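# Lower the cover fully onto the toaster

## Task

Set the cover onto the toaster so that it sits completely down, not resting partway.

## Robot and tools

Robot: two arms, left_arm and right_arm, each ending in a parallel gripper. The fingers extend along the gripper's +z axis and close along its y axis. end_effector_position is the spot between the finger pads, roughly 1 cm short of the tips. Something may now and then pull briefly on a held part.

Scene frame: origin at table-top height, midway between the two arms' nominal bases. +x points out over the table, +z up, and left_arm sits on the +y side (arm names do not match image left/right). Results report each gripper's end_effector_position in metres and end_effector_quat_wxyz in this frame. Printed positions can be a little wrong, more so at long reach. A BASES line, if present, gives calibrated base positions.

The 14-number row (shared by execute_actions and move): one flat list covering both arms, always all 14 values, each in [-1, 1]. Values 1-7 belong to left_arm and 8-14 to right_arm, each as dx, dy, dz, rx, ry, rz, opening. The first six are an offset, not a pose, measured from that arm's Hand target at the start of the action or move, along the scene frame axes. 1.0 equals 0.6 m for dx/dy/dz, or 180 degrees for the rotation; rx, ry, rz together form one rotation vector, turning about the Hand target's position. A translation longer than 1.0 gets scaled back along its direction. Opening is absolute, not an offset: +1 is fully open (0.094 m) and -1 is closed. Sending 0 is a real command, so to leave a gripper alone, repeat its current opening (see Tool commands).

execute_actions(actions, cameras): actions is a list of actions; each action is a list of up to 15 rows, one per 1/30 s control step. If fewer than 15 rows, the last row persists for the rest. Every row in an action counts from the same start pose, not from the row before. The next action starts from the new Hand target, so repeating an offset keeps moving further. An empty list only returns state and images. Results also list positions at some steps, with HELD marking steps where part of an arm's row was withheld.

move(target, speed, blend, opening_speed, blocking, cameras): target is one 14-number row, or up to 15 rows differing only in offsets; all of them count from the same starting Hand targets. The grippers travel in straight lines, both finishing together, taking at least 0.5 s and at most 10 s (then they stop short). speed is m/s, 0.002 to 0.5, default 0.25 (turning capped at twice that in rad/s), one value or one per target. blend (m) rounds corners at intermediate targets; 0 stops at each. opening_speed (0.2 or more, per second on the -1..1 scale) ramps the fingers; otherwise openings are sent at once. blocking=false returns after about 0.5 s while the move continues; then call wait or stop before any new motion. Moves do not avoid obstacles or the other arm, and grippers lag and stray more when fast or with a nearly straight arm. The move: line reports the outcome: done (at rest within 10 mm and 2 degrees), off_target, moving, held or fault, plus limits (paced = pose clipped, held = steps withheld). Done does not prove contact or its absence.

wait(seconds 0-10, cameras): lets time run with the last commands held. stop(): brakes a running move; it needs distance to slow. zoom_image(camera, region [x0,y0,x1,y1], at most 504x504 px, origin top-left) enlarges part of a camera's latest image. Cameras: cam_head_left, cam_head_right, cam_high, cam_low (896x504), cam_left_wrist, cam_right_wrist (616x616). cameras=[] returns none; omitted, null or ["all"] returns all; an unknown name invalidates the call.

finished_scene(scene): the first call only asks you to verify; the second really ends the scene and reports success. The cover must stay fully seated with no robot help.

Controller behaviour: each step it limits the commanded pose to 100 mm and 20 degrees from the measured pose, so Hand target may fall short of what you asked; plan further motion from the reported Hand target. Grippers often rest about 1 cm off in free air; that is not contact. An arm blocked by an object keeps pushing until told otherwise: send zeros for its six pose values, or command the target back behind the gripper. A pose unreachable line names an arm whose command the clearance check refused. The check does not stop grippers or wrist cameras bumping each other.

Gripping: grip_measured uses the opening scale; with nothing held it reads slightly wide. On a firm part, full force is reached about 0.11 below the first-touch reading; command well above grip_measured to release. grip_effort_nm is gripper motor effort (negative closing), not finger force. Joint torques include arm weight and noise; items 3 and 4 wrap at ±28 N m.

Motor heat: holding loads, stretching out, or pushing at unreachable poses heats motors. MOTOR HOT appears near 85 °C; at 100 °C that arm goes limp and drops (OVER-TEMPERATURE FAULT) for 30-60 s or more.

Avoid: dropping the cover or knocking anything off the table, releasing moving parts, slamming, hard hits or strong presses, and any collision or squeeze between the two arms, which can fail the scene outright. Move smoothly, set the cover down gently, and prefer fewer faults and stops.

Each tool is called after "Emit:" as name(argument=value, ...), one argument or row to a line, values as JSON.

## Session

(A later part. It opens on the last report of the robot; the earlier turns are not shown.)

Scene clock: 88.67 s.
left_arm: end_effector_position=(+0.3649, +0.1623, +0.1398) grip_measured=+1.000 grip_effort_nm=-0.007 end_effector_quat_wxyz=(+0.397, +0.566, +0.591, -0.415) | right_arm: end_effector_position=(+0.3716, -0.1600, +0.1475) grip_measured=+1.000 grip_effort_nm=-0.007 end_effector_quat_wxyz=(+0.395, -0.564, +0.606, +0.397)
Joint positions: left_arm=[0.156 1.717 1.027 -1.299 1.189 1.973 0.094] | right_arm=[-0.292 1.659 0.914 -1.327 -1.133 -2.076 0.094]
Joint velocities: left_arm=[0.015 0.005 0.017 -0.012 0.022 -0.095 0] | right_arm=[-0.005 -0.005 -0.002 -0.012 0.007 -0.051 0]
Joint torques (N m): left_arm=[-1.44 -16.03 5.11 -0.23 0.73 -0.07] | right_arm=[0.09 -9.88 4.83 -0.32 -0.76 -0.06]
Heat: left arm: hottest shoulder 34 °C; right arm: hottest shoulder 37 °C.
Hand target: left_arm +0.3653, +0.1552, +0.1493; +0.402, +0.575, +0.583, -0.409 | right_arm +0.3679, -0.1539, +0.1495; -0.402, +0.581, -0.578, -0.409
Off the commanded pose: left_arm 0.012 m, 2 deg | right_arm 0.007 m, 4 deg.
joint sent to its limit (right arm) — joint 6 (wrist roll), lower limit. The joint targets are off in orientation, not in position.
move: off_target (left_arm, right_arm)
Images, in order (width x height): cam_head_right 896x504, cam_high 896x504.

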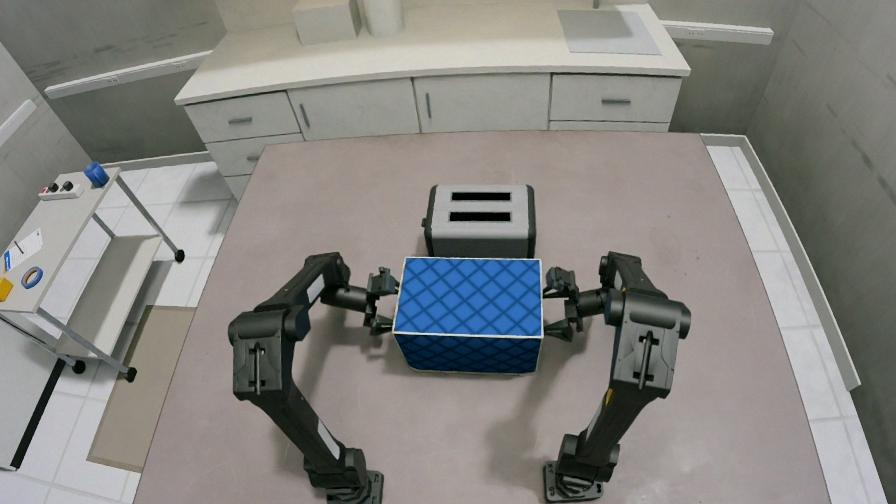

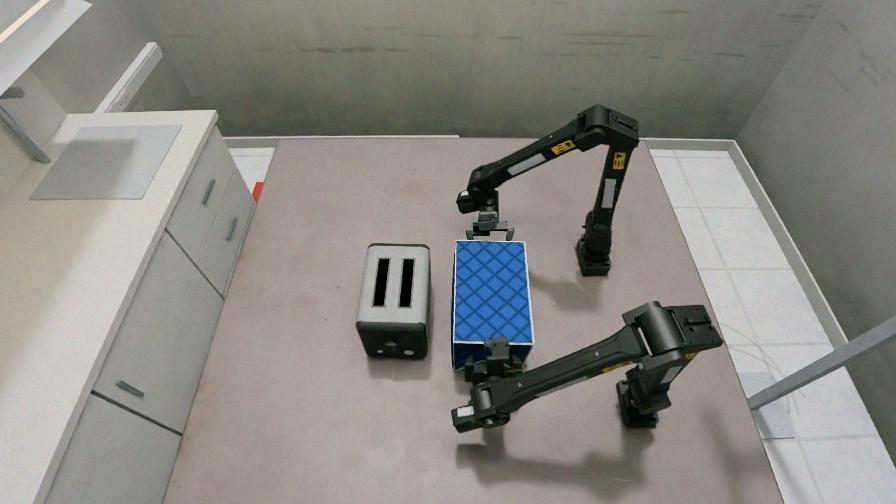

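Emit:
move(
  target=[0,-0.055,0,0,0,0,1,0,0.055,0,0,0,0,1],
  speed=0.03,
  cameras=["cam_head_left","cam_head_right"],
)

Emit:
move(
  target=[0,-0.055,0,0,0,0,1,0,0.055,0,0,0,0,1],
  speed=0.03,
  cameras=["cam_high","cam_head_right","cam_left_wrist","cam_right_wrist"],
)

Scene clock: 94.43 s.
left_arm: end_effector_position=(+0.3645, +0.1303, +0.1380) grip_measured=+1.000 grip_effort_nm=-0.002 end_effector_quat_wxyz=(+0.395, +0.567, +0.592, -0.415) | right_arm: end_effector_position=(+0.3722, -0.1277, +0.1457) grip_measured=+1.000 grip_effort_nm=-0.022 end_effector_quat_wxyz=(-0.404, +0.578, -0.581, -0.407)
Joint positions: left_arm=[0.077 1.673 0.978 -1.104 1.211 1.767 0.094] | right_arm=[-0.208 1.659 0.897 -1.249 -1.183 -2.035 0.094]
Joint velocities: left_arm=[-0.015 0.005 -0.012 -0.017 -0.007 -0.007 0] | right_arm=[0.005 -0.015 -0.012 -0.022 -0.007 -0.007 0]
Joint torques (N m): left_arm=[-1.67 -15.91 5.38 -0.05 0.83 -0.08] | right_arm=[0.32 -10.52 4.77 -0.24 -0.82 0.28]
Heat: left arm: hottest shoulder 34 °C; right arm: hottest shoulder 37 °C.
Hand target: left_arm +0.3643, +0.1224, +0.1487; +0.401, +0.576, +0.582, -0.410 | right_arm +0.3679, -0.1206, +0.1501; -0.403, +0.580, -0.578, -0.409
Off the commanded pose: left_arm 0.014 m, 2 deg | right_arm 0.009 m, 1 deg.
move: off_target (left_arm)
Images, in order (width x height): cam_head_left 896x504, cam_head_right 896x504.

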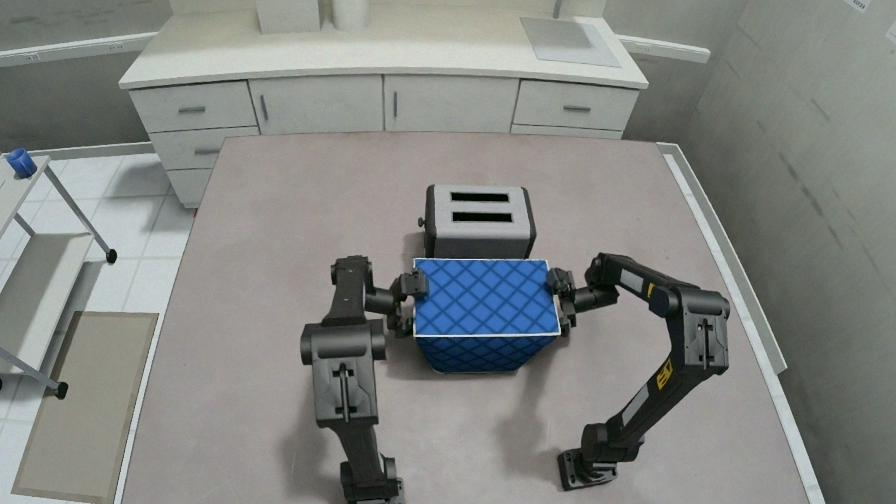

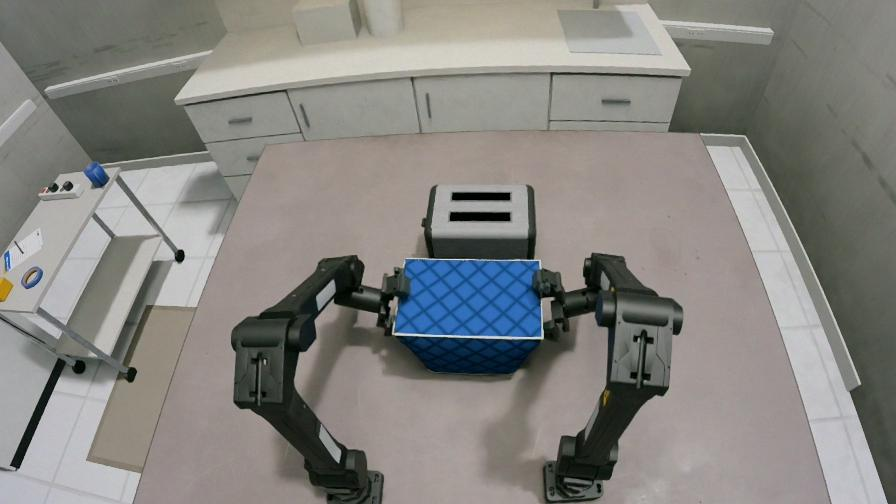

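Scene clock: 96.40 s.
left_arm: end_effector_position=(+0.3638, +0.0980, +0.1360) grip_measured=+1.000 grip_effort_nm=-0.012 end_effector_quat_wxyz=(+0.393, +0.566, +0.593, -0.416) | right_arm: end_effector_position=(+0.3726, -0.0942, +0.1441) grip_measured=+1.000 grip_effort_nm=-0.017 end_effector_quat_wxyz=(-0.402, +0.577, -0.582, -0.408)
Joint positions: left_arm=[-0.003 1.636 0.93 -0.886 1.218 1.542 0.094] | right_arm=[-0.117 1.611 0.847 -1.029 -1.212 -1.797 0.094]
Joint velocities: left_arm=[0.015 -0.005 0.017 0.012 -0.037 -0.022 0] | right_arm=[-0.005 -0.015 0.012 0.002 0.022 0.007 0]
Joint torques (N m): left_arm=[-1.73 -15.68 5.6 0.27 0.85 -0.07] | right_arm=[0.38 -10.34 5.16 0.03 -0.93 0.28]
Heat: left arm: hottest shoulder 34 °C; right arm: hottest shoulder 36 °C.
Hand target: left_arm +0.3636, +0.0898, +0.1483; +0.400, +0.576, +0.582, -0.411 | right_arm +0.3680, -0.0873, +0.1509; -0.404, +0.580, -0.577, -0.409
Off the commanded pose: left_arm 0.015 m, 2 deg | right_arm 0.010 m, 1 deg.
move: off_target (left_arm)
Images, in order (width x height): cam_head_right 896x504, cam_high 896x504, cam_left_wrist 616x616, cam_right_wrist 616x616.

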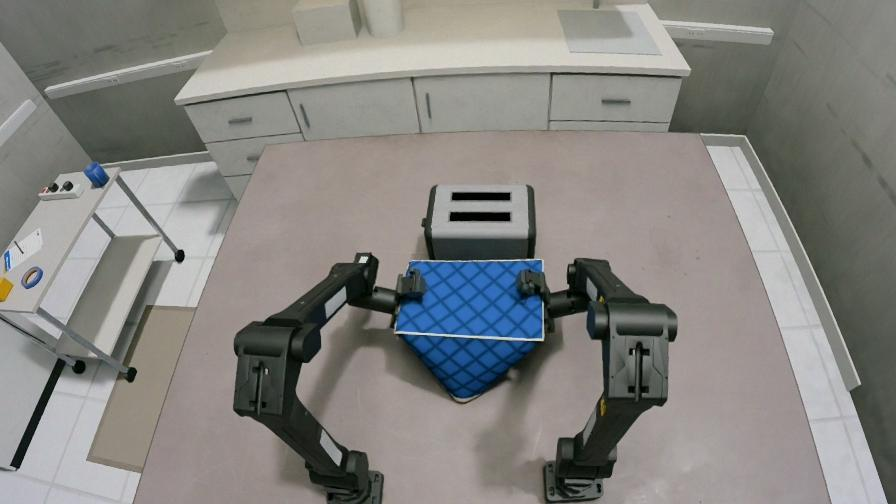

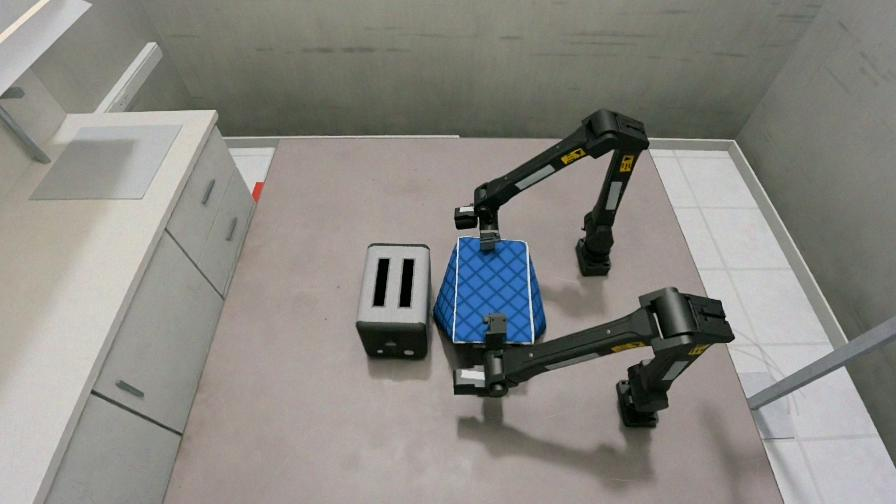

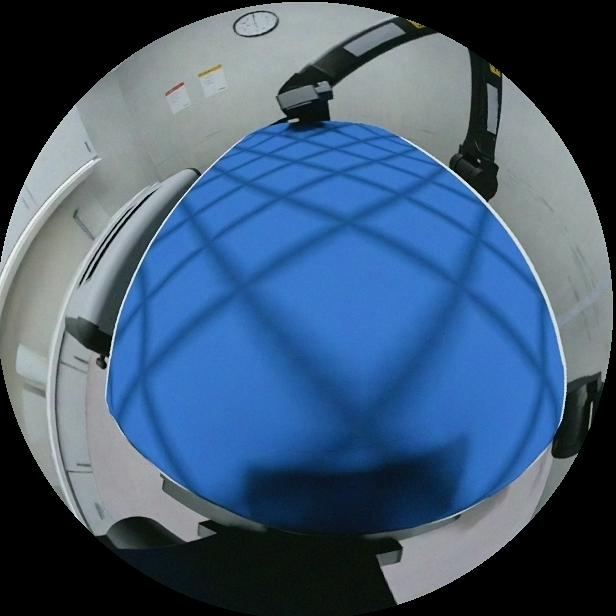

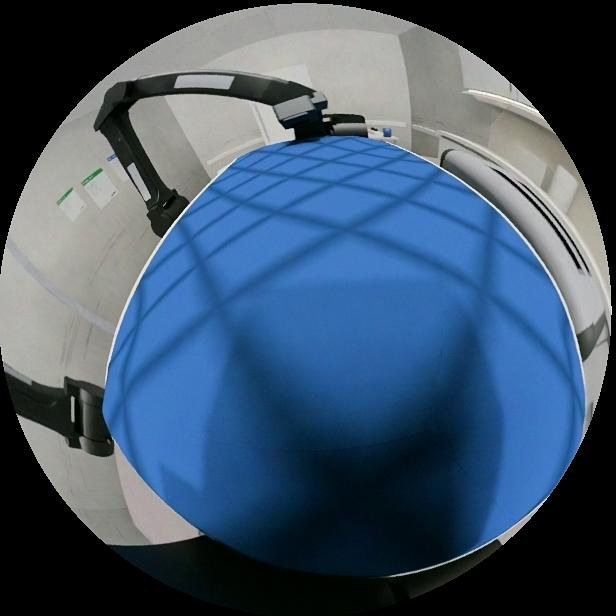

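Emit:
move(
  target=[0,0.25,0,0,0,0,1,0,-0.25,0,0,0,0,1],
  speed=0.12,
  cameras=[],
)

Emit:
move(
  target=[0,0.03,0.11,0.046,0.448,0.211,1,0,-0.03,0.11,-0.046,0.448,-0.211,1],
)

Scene clock: 123.50 s.
left_arm: end_effector_position=(+0.3553, +0.2298, +0.1465) grip_measured=+1.000 grip_effort_nm=-0.012 end_effector_quat_wxyz=(+0.390, +0.554, +0.630, -0.381) | right_arm: end_effector_position=(+0.3554, -0.2283, +0.1464) grip_measured=+1.000 grip_effort_nm=-0.007 end_effector_quat_wxyz=(+0.370, -0.536, +0.669, +0.357)
Joint positions: left_arm=[0.318 1.69 1.04 -1.425 1.089 2.075 0.094] | right_arm=[-0.473 1.614 0.908 -1.383 -0.999 -2.075 0.094]
Joint velocities: left_arm=[-0.005 -0.005 0.017 -0.012 -0.007 0.051 0] | right_arm=[-0.015 0.005 -0.012 -0.012 -0.037 -0.037 0]
Joint torques (N m): left_arm=[0.85 -12.69 7.57 -1.2 0.43 0.16] | right_arm=[-1.67 -7.24 9.58 -0.92 -0.36 -0.07]
Heat: left arm: hottest shoulder 34 °C; right arm: hottest shoulder 36 °C.
Hand target: left_arm +0.3658, +0.2386, +0.1503; +0.403, +0.575, +0.583, -0.408 | right_arm +0.3679, -0.2386, +0.1493; +0.400, -0.581, +0.580, +0.408
Off the commanded pose: left_arm 0.013 m, 7 deg | right_arm 0.016 m, 14 deg.
joint sent to its limit (left arm) — joint 6 (wrist roll), upper limit. The joint targets are off in orientation, not in position.
joint sent to its limit (right arm) — joint 6 (wrist roll), lower limit. The joint targets are off in orientation, not in position.
move: off_target (left_arm, right_arm)
No camera images: "cameras" was empty.

Scene clock: 127.47 s.
left_arm: end_effector_position=(+0.3574, +0.2460, +0.1963) grip_measured=+1.000 grip_effort_nm=-0.007 end_effector_quat_wxyz=(-0.020, +0.000, +0.863, -0.504) | right_arm: end_effector_position=(+0.3574, -0.2462, +0.1970) grip_measured=+1.000 grip_effort_nm=-0.007 end_effector_quat_wxyz=(-0.002, +0.004, +0.867, +0.498)
Joint positions: left_arm=[0.324 1.661 1.193 -1.673 0.949 0.627 0.094] | right_arm=[-0.487 1.606 1.063 -1.669 -0.892 -0.755 0.094]
Joint velocities: left_arm=[-0.015 -0.005 -0.002 -0.007 0.066 0.081 0] | right_arm=[0.005 -0.015 0.012 -0.022 -0.037 0.007 0]
Joint torques (N m): left_arm=[1.14 -16.5 8.51 -1.18 0.35 0.02] | right_arm=[-2.08 -10.64 10.67 -1.03 -0.26 0.21]
Heat: left arm: hottest shoulder 34 °C; right arm: hottest shoulder 35 °C.
Hand target: left_arm +0.3660, +0.2555, +0.2161; +0.001, +0.001, +0.868, -0.496 | right_arm +0.3685, -0.2573, +0.2149; +0.000, -0.007, +0.866, +0.500
Off the commanded pose: left_arm 0.024 m, 3 deg | right_arm 0.024 m, 1 deg.
joint sent to its limit (right arm) — joint 4 (wrist pitch), lower limit. The joint targets are off in orientation, not in position.
move: off_target (left_arm, right_arm)

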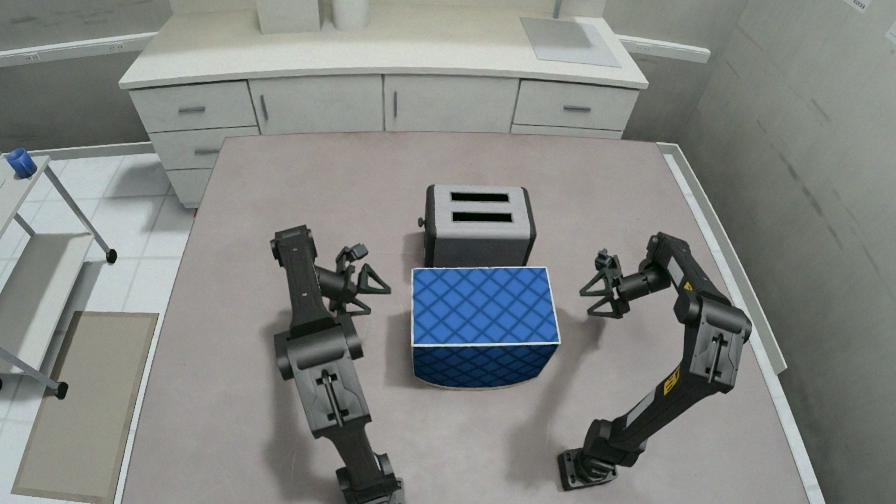

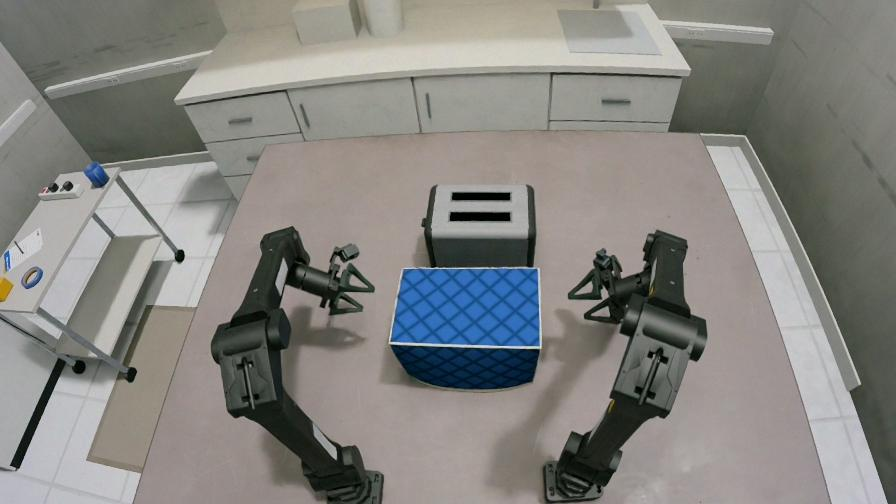

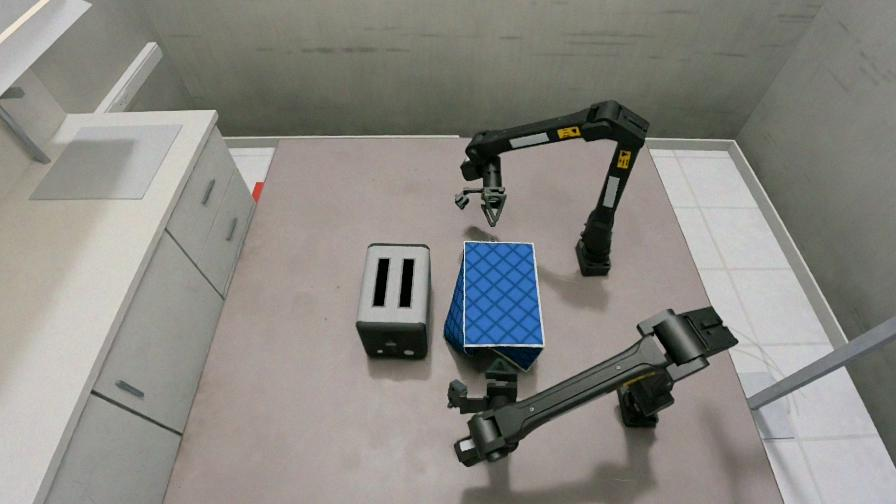

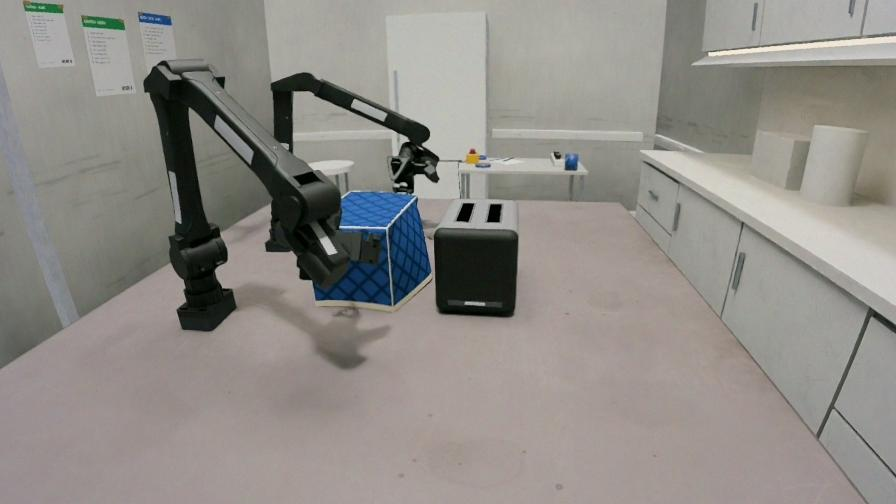

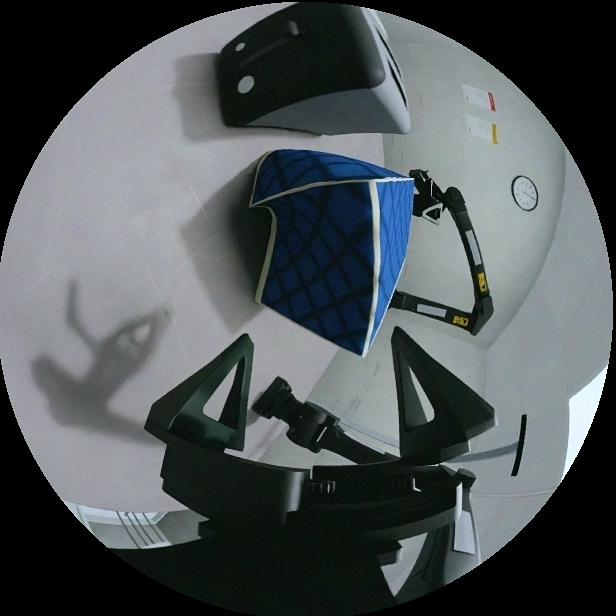

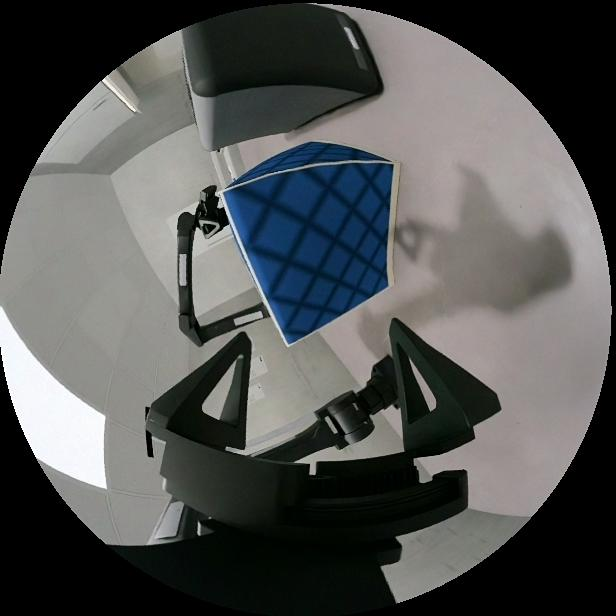

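Emit:
move(
  target=[-0.022,-0.1,0.025,0,0,0,1,-0.025,0.1,0.03,0,0,0,1],
  speed=0.1,
)

Scene clock: 139.20 s.
left_arm: end_effector_position=(+0.3514, +0.2014, +0.2215) grip_measured=+1.000 grip_effort_nm=-0.002 end_effector_quat_wxyz=(-0.010, -0.008, +0.867, -0.499) | right_arm: end_effector_position=(+0.3575, -0.2029, +0.2307) grip_measured=+1.000 grip_effort_nm=-0.012 end_effector_quat_wxyz=(+0.000, -0.006, +0.864, +0.503)
Joint positions: left_arm=[0.224 1.54 1.142 -1.561 0.996 0.425 0.094] | right_arm=[-0.383 1.508 1.054 -1.664 -0.954 -0.648 0.094]
Joint velocities: left_arm=[-0.024 -0.024 -0.012 0.017 0.007 0.022 0] | right_arm=[-0.015 -0.005 -0.002 0.002 -0.051 -0.037 0]
Joint torques (N m): left_arm=[-1.03 -15.15 6.42 -0.12 0.67 0.02] | right_arm=[-0.03 -9.93 6.27 -0.38 -0.67 0.18]
Heat: left arm: hottest shoulder 33 °C; right arm: hottest shoulder 35 °C.
Hand target: left_arm +0.3514, +0.1957, +0.2301; +0.000, +0.002, +0.868, -0.496 | right_arm +0.3538, -0.1972, +0.2341; +0.001, -0.007, +0.865, +0.502
Off the commanded pose: left_arm 0.011 m, 2 deg | right_arm 0.007 m, 0 deg.
move: off_target (left_arm)

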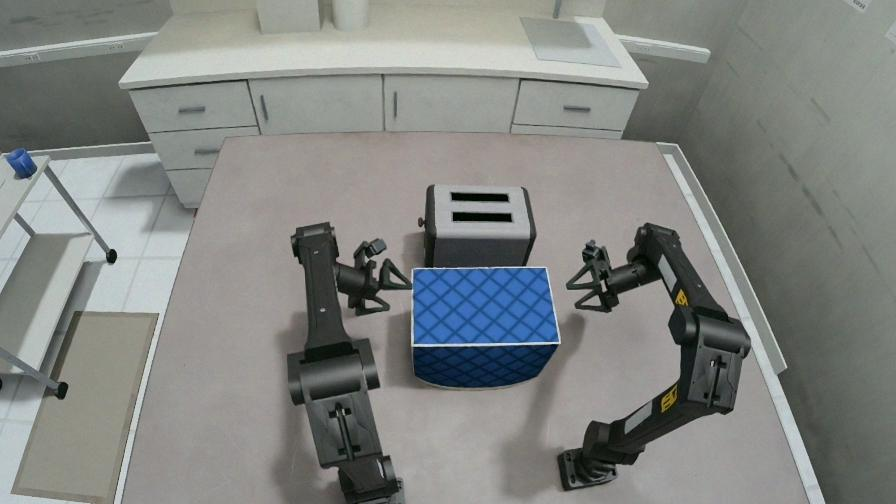

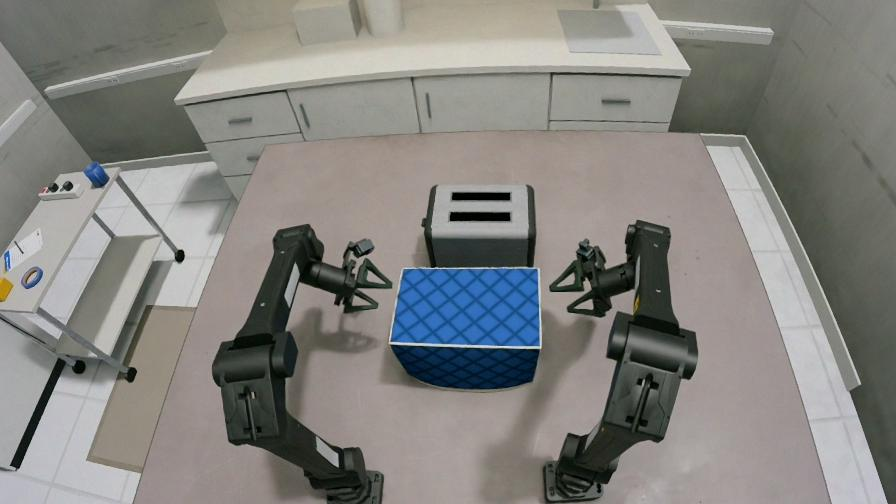

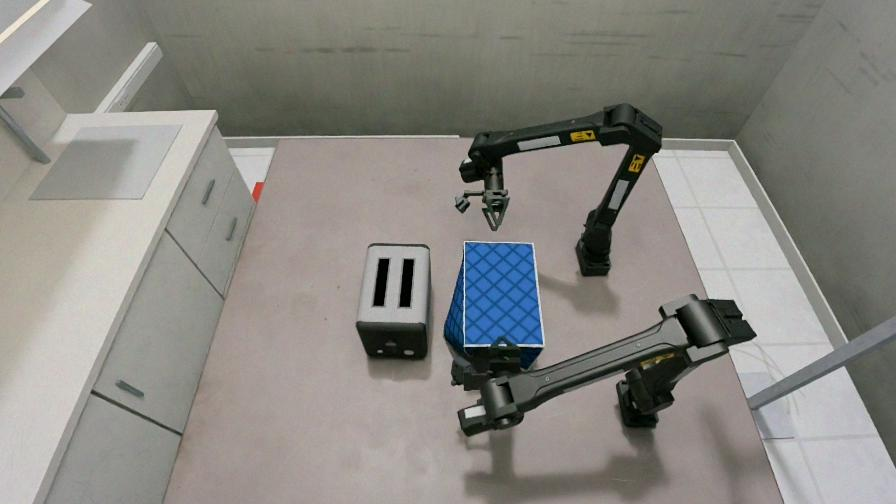

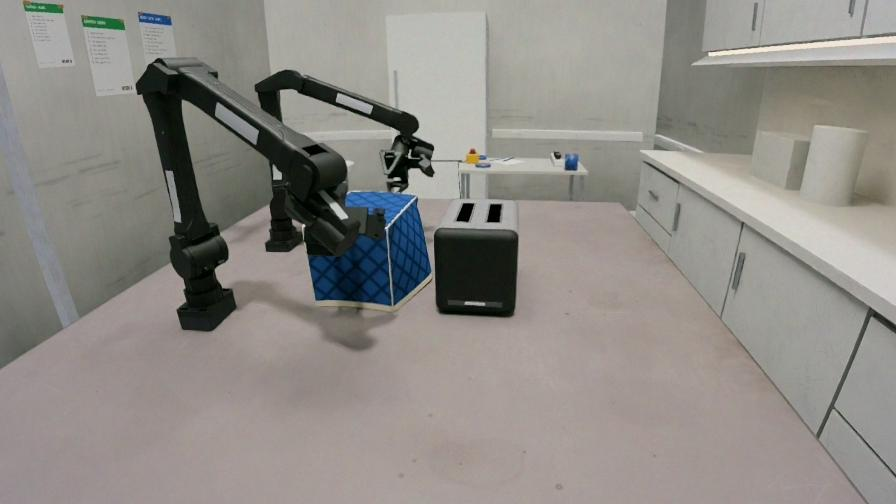

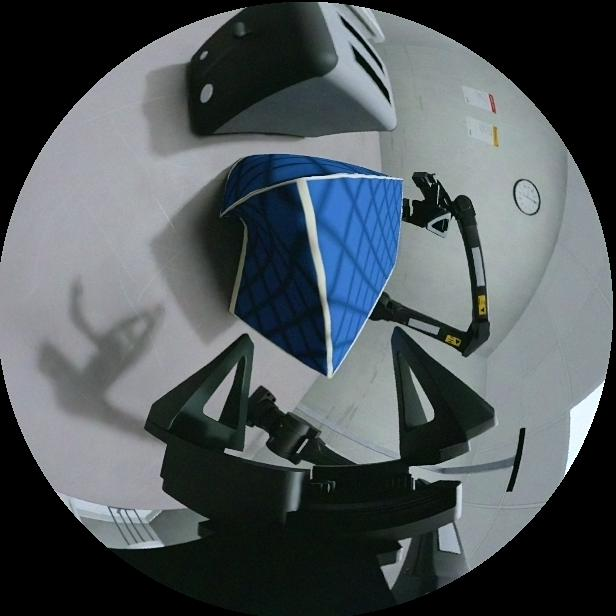

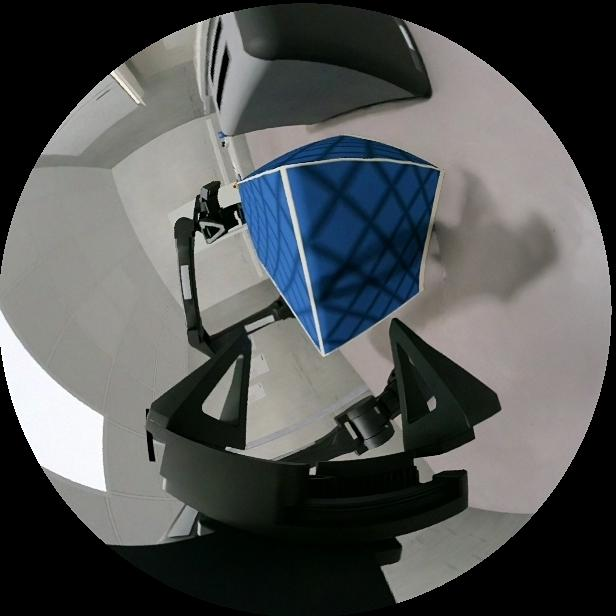

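Emit:
move(
  target=[0.002,-0.08,-0.01,0,0,0,1,-0.005,0.08,-0.01,0,0,0,1],
  speed=0.08,
)

Scene clock: 148.10 s.
left_arm: end_effector_position=(+0.3521, +0.1540, +0.2142) grip_measured=+1.000 grip_effort_nm=-0.017 end_effector_quat_wxyz=(-0.012, -0.008, +0.867, -0.498) | right_arm: end_effector_position=(+0.3555, -0.1542, +0.2256) grip_measured=+1.000 grip_effort_nm=-0.012 end_effector_quat_wxyz=(+0.000, -0.006, +0.864, +0.504)
Joint positions: left_arm=[0.106 1.495 1.082 -1.368 1.029 0.213 0.094] | right_arm=[-0.256 1.439 0.981 -1.487 -1.013 -0.442 0.094]
Joint velocities: left_arm=[-0.005 -0.015 -0.002 0.017 -0.007 -0.051 0] | right_arm=[0.015 -0.005 0.012 0.017 -0.081 -0.022 0]
Joint torques (N m): left_arm=[-1.14 -14.45 6.54 0.09 0.66 0.05] | right_arm=[-0.03 -9.29 6.48 -0.14 -0.72 0.2]
Heat: left arm: hottest elbow 33 °C; right arm: hottest shoulder 34 °C.
Hand target: left_arm +0.3516, +0.1481, +0.2235; -0.001, +0.003, +0.868, -0.497 | right_arm +0.3509, -0.1488, +0.2292; +0.001, -0.008, +0.864, +0.503
Off the commanded pose: left_arm 0.012 m, 2 deg | right_arm 0.007 m, 0 deg.
move: off_target (left_arm)

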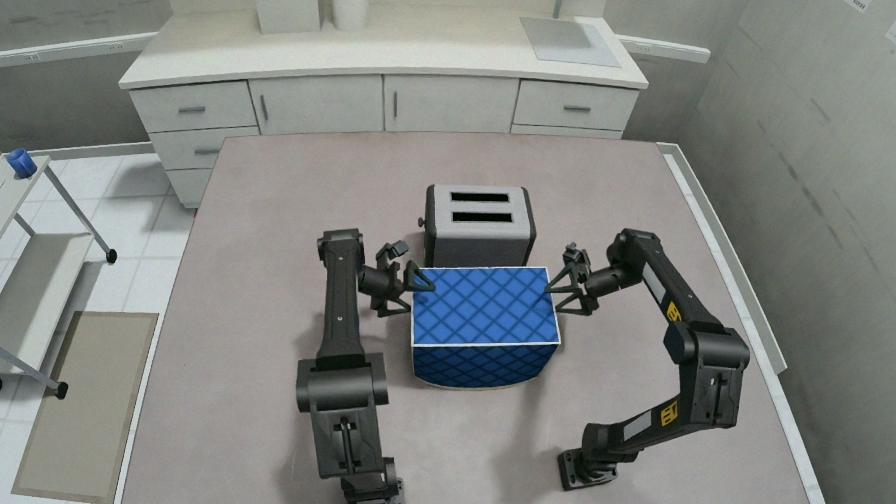

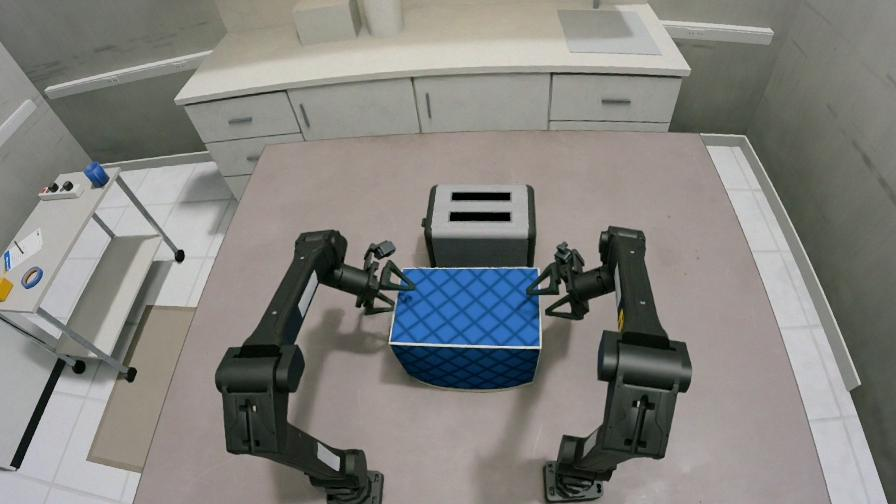

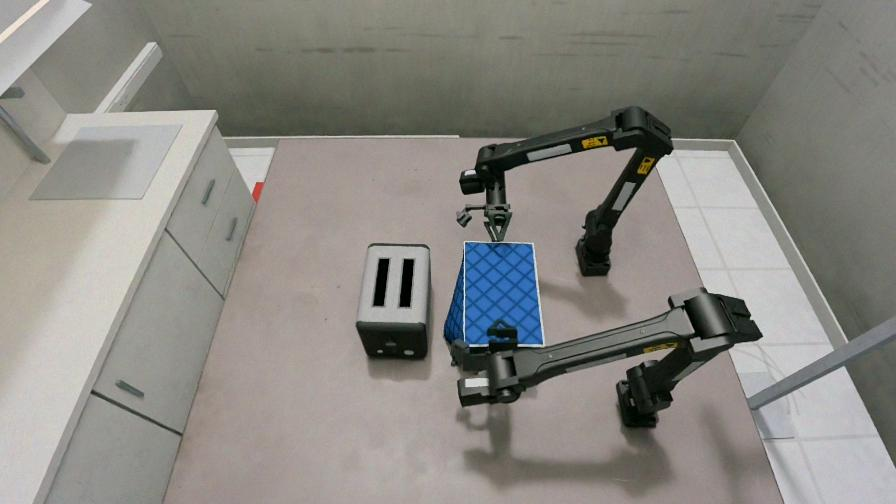

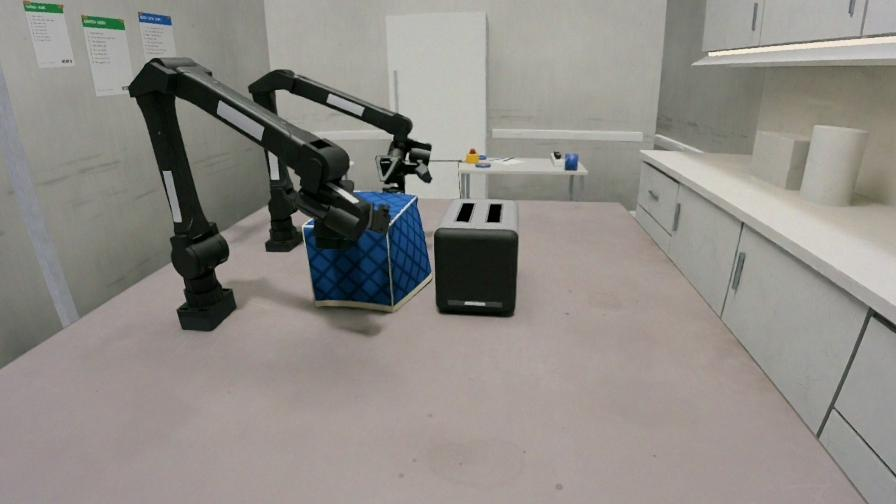

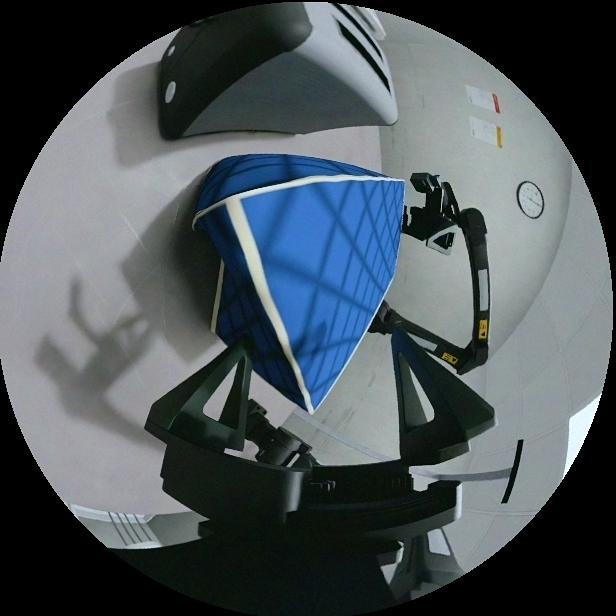

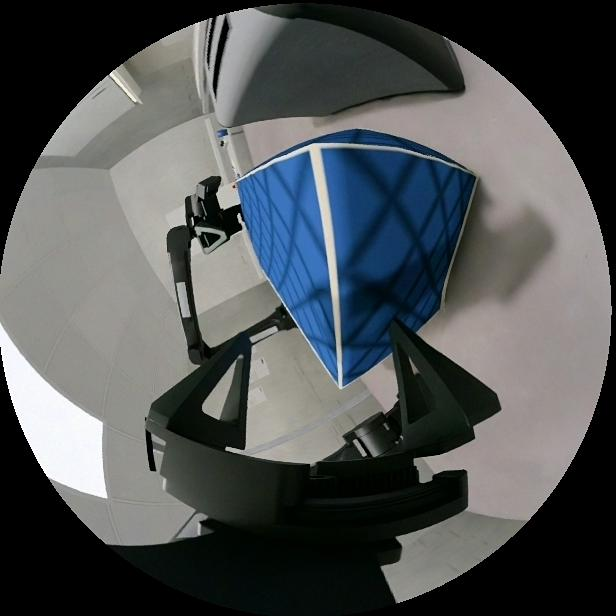

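Emit:
move(
  target=[0,-0.03,-0.015,0,0,0,1,0,0.03,0,0,0,0,1],
  speed=0.06,
  cameras=[],
)

Emit:
move(
  target=[0,0,0,0,0,0,-1,0,0,0,0,0,0,-1],
  opening_speed=1,
)

Scene clock: 153.23 s.
left_arm: end_effector_position=(+0.3517, +0.1365, +0.2047) grip_measured=+1.000 grip_effort_nm=-0.012 end_effector_quat_wxyz=(-0.012, -0.008, +0.868, -0.496) | right_arm: end_effector_position=(+0.3560, -0.1363, +0.2261) grip_measured=+1.000 grip_effort_nm=-0.012 end_effector_quat_wxyz=(+0.001, -0.006, +0.864, +0.503)
Joint positions: left_arm=[0.062 1.487 1.049 -1.272 1.033 0.128 0.094] | right_arm=[-0.206 1.414 0.961 -1.414 -1.029 -0.35 0.094]
Joint velocities: left_arm=[-0.005 0.005 -0.002 -0.017 -0.051 -0.022 0] | right_arm=[0.005 -0.005 0.002 0.012 -0.037 0.007 0]
Joint torques (N m): left_arm=[-0.97 -14.33 6.56 0.25 0.73 0.06] | right_arm=[0.03 -9 6.64 0.03 -0.75 0.22]
Heat: left arm: hottest elbow 33 °C; right arm: hottest shoulder 34 °C.
Hand target: left_arm +0.3512, +0.1304, +0.2142; -0.002, +0.003, +0.868, -0.497 | right_arm +0.3510, -0.1308, +0.2297; +0.002, -0.008, +0.864, +0.504
Off the commanded pose: left_arm 0.012 m, 2 deg | right_arm 0.008 m, 0 deg.
move: off_target (left_arm)
No camera images: "cameras" was empty.

Scene clock: 155.50 s.
left_arm: end_effector_position=(+0.3514, +0.1365, +0.2041) grip_measured=-0.891 grip_effort_nm=-1.028 end_effector_quat_wxyz=(-0.013, -0.008, +0.868, -0.496) | right_arm: end_effector_position=(+0.3563, -0.1363, +0.2261) grip_measured=-0.941 grip_effort_nm=-0.960 end_effector_quat_wxyz=(+0.001, -0.005, +0.864, +0.503)
Joint positions: left_arm=[0.062 1.487 1.048 -1.27 1.033 0.126 0.005] | right_arm=[-0.206 1.414 0.961 -1.412 -1.029 -0.348 0.003]
Joint velocities: left_arm=[-0.005 -0.005 -0.012 -0.002 -0.037 0.007 0] | right_arm=[-0.005 -0.005 -0.007 -0.017 -0.037 0.022 -0.002]
Joint torques (N m): left_arm=[-0.91 -14.27 6.74 0.17 0.68 0.06] | right_arm=[0.15 -8.88 6.67 -0.03 -0.75 0.2]
Heat: left arm: hottest shoulder 33 °C; right arm: hottest shoulder 34 °C.
Hand target: left_arm +0.3513, +0.1304, +0.2142; -0.002, +0.003, +0.868, -0.497 | right_arm +0.3510, -0.1308, +0.2297; +0.002, -0.008, +0.864, +0.504
Off the commanded pose: left_arm 0.012 m, 2 deg | right_arm 0.008 m, 0 deg.
move: off_target (left_arm)

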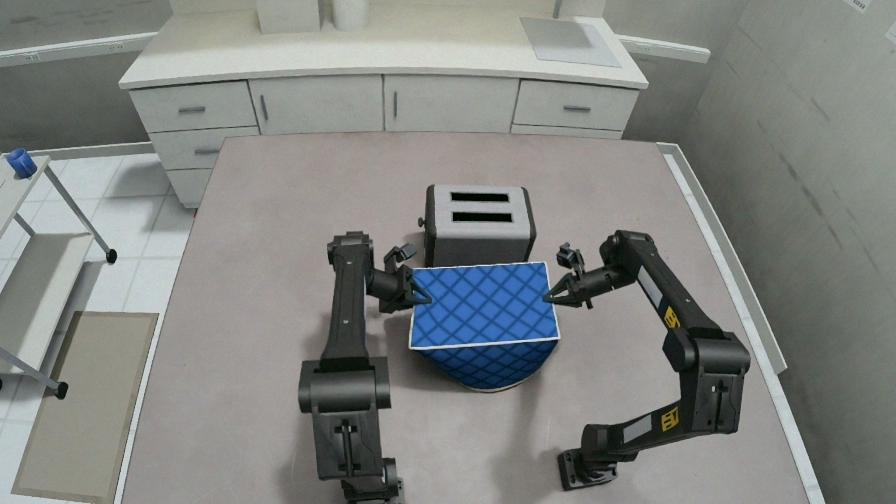

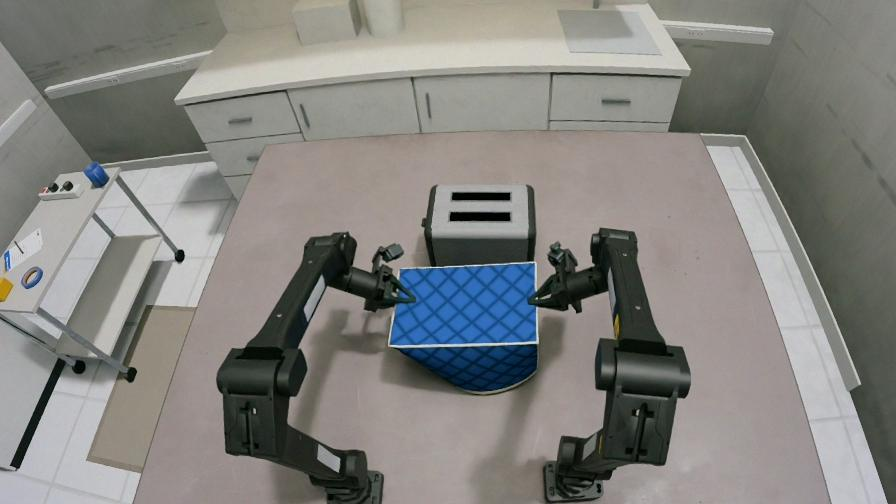

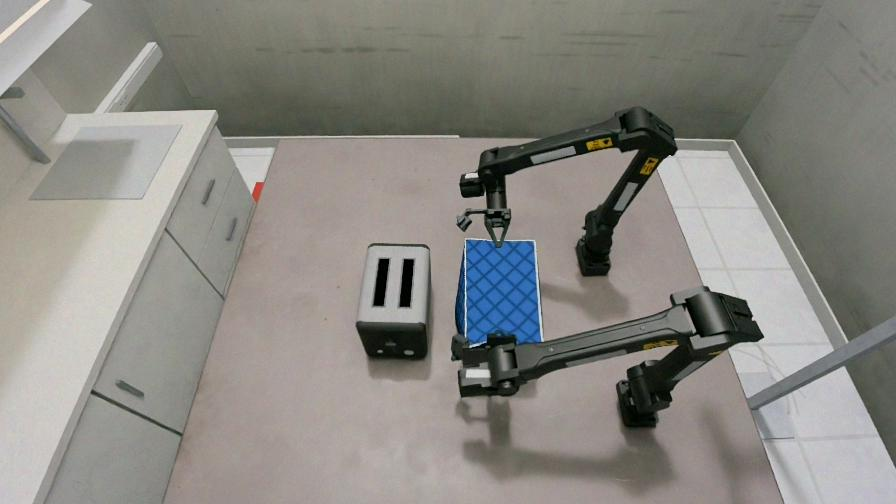

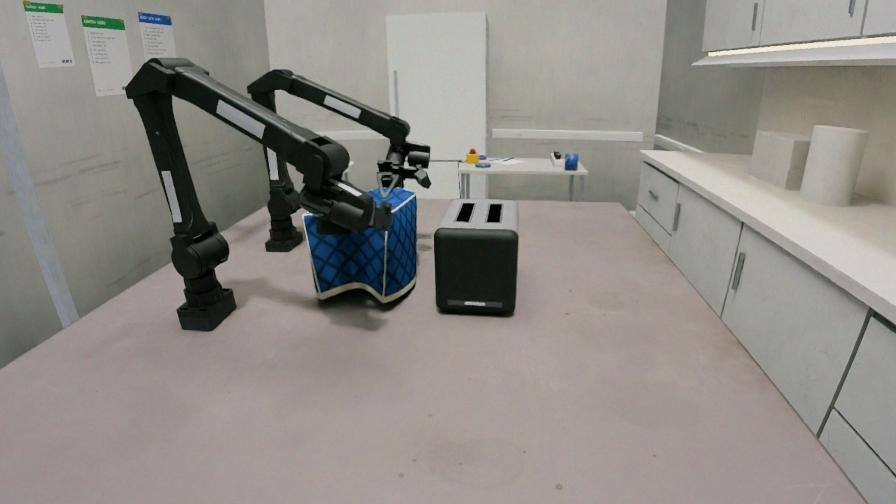

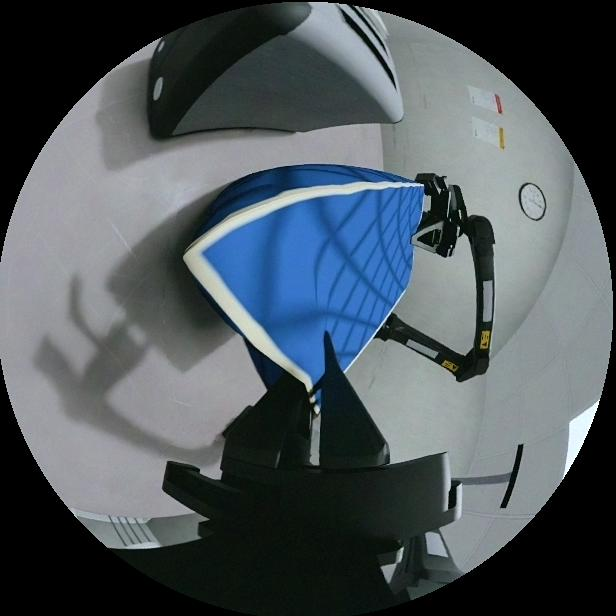

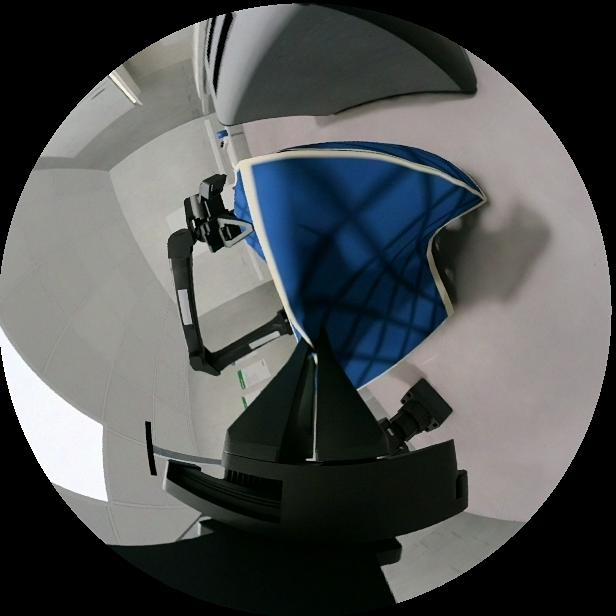

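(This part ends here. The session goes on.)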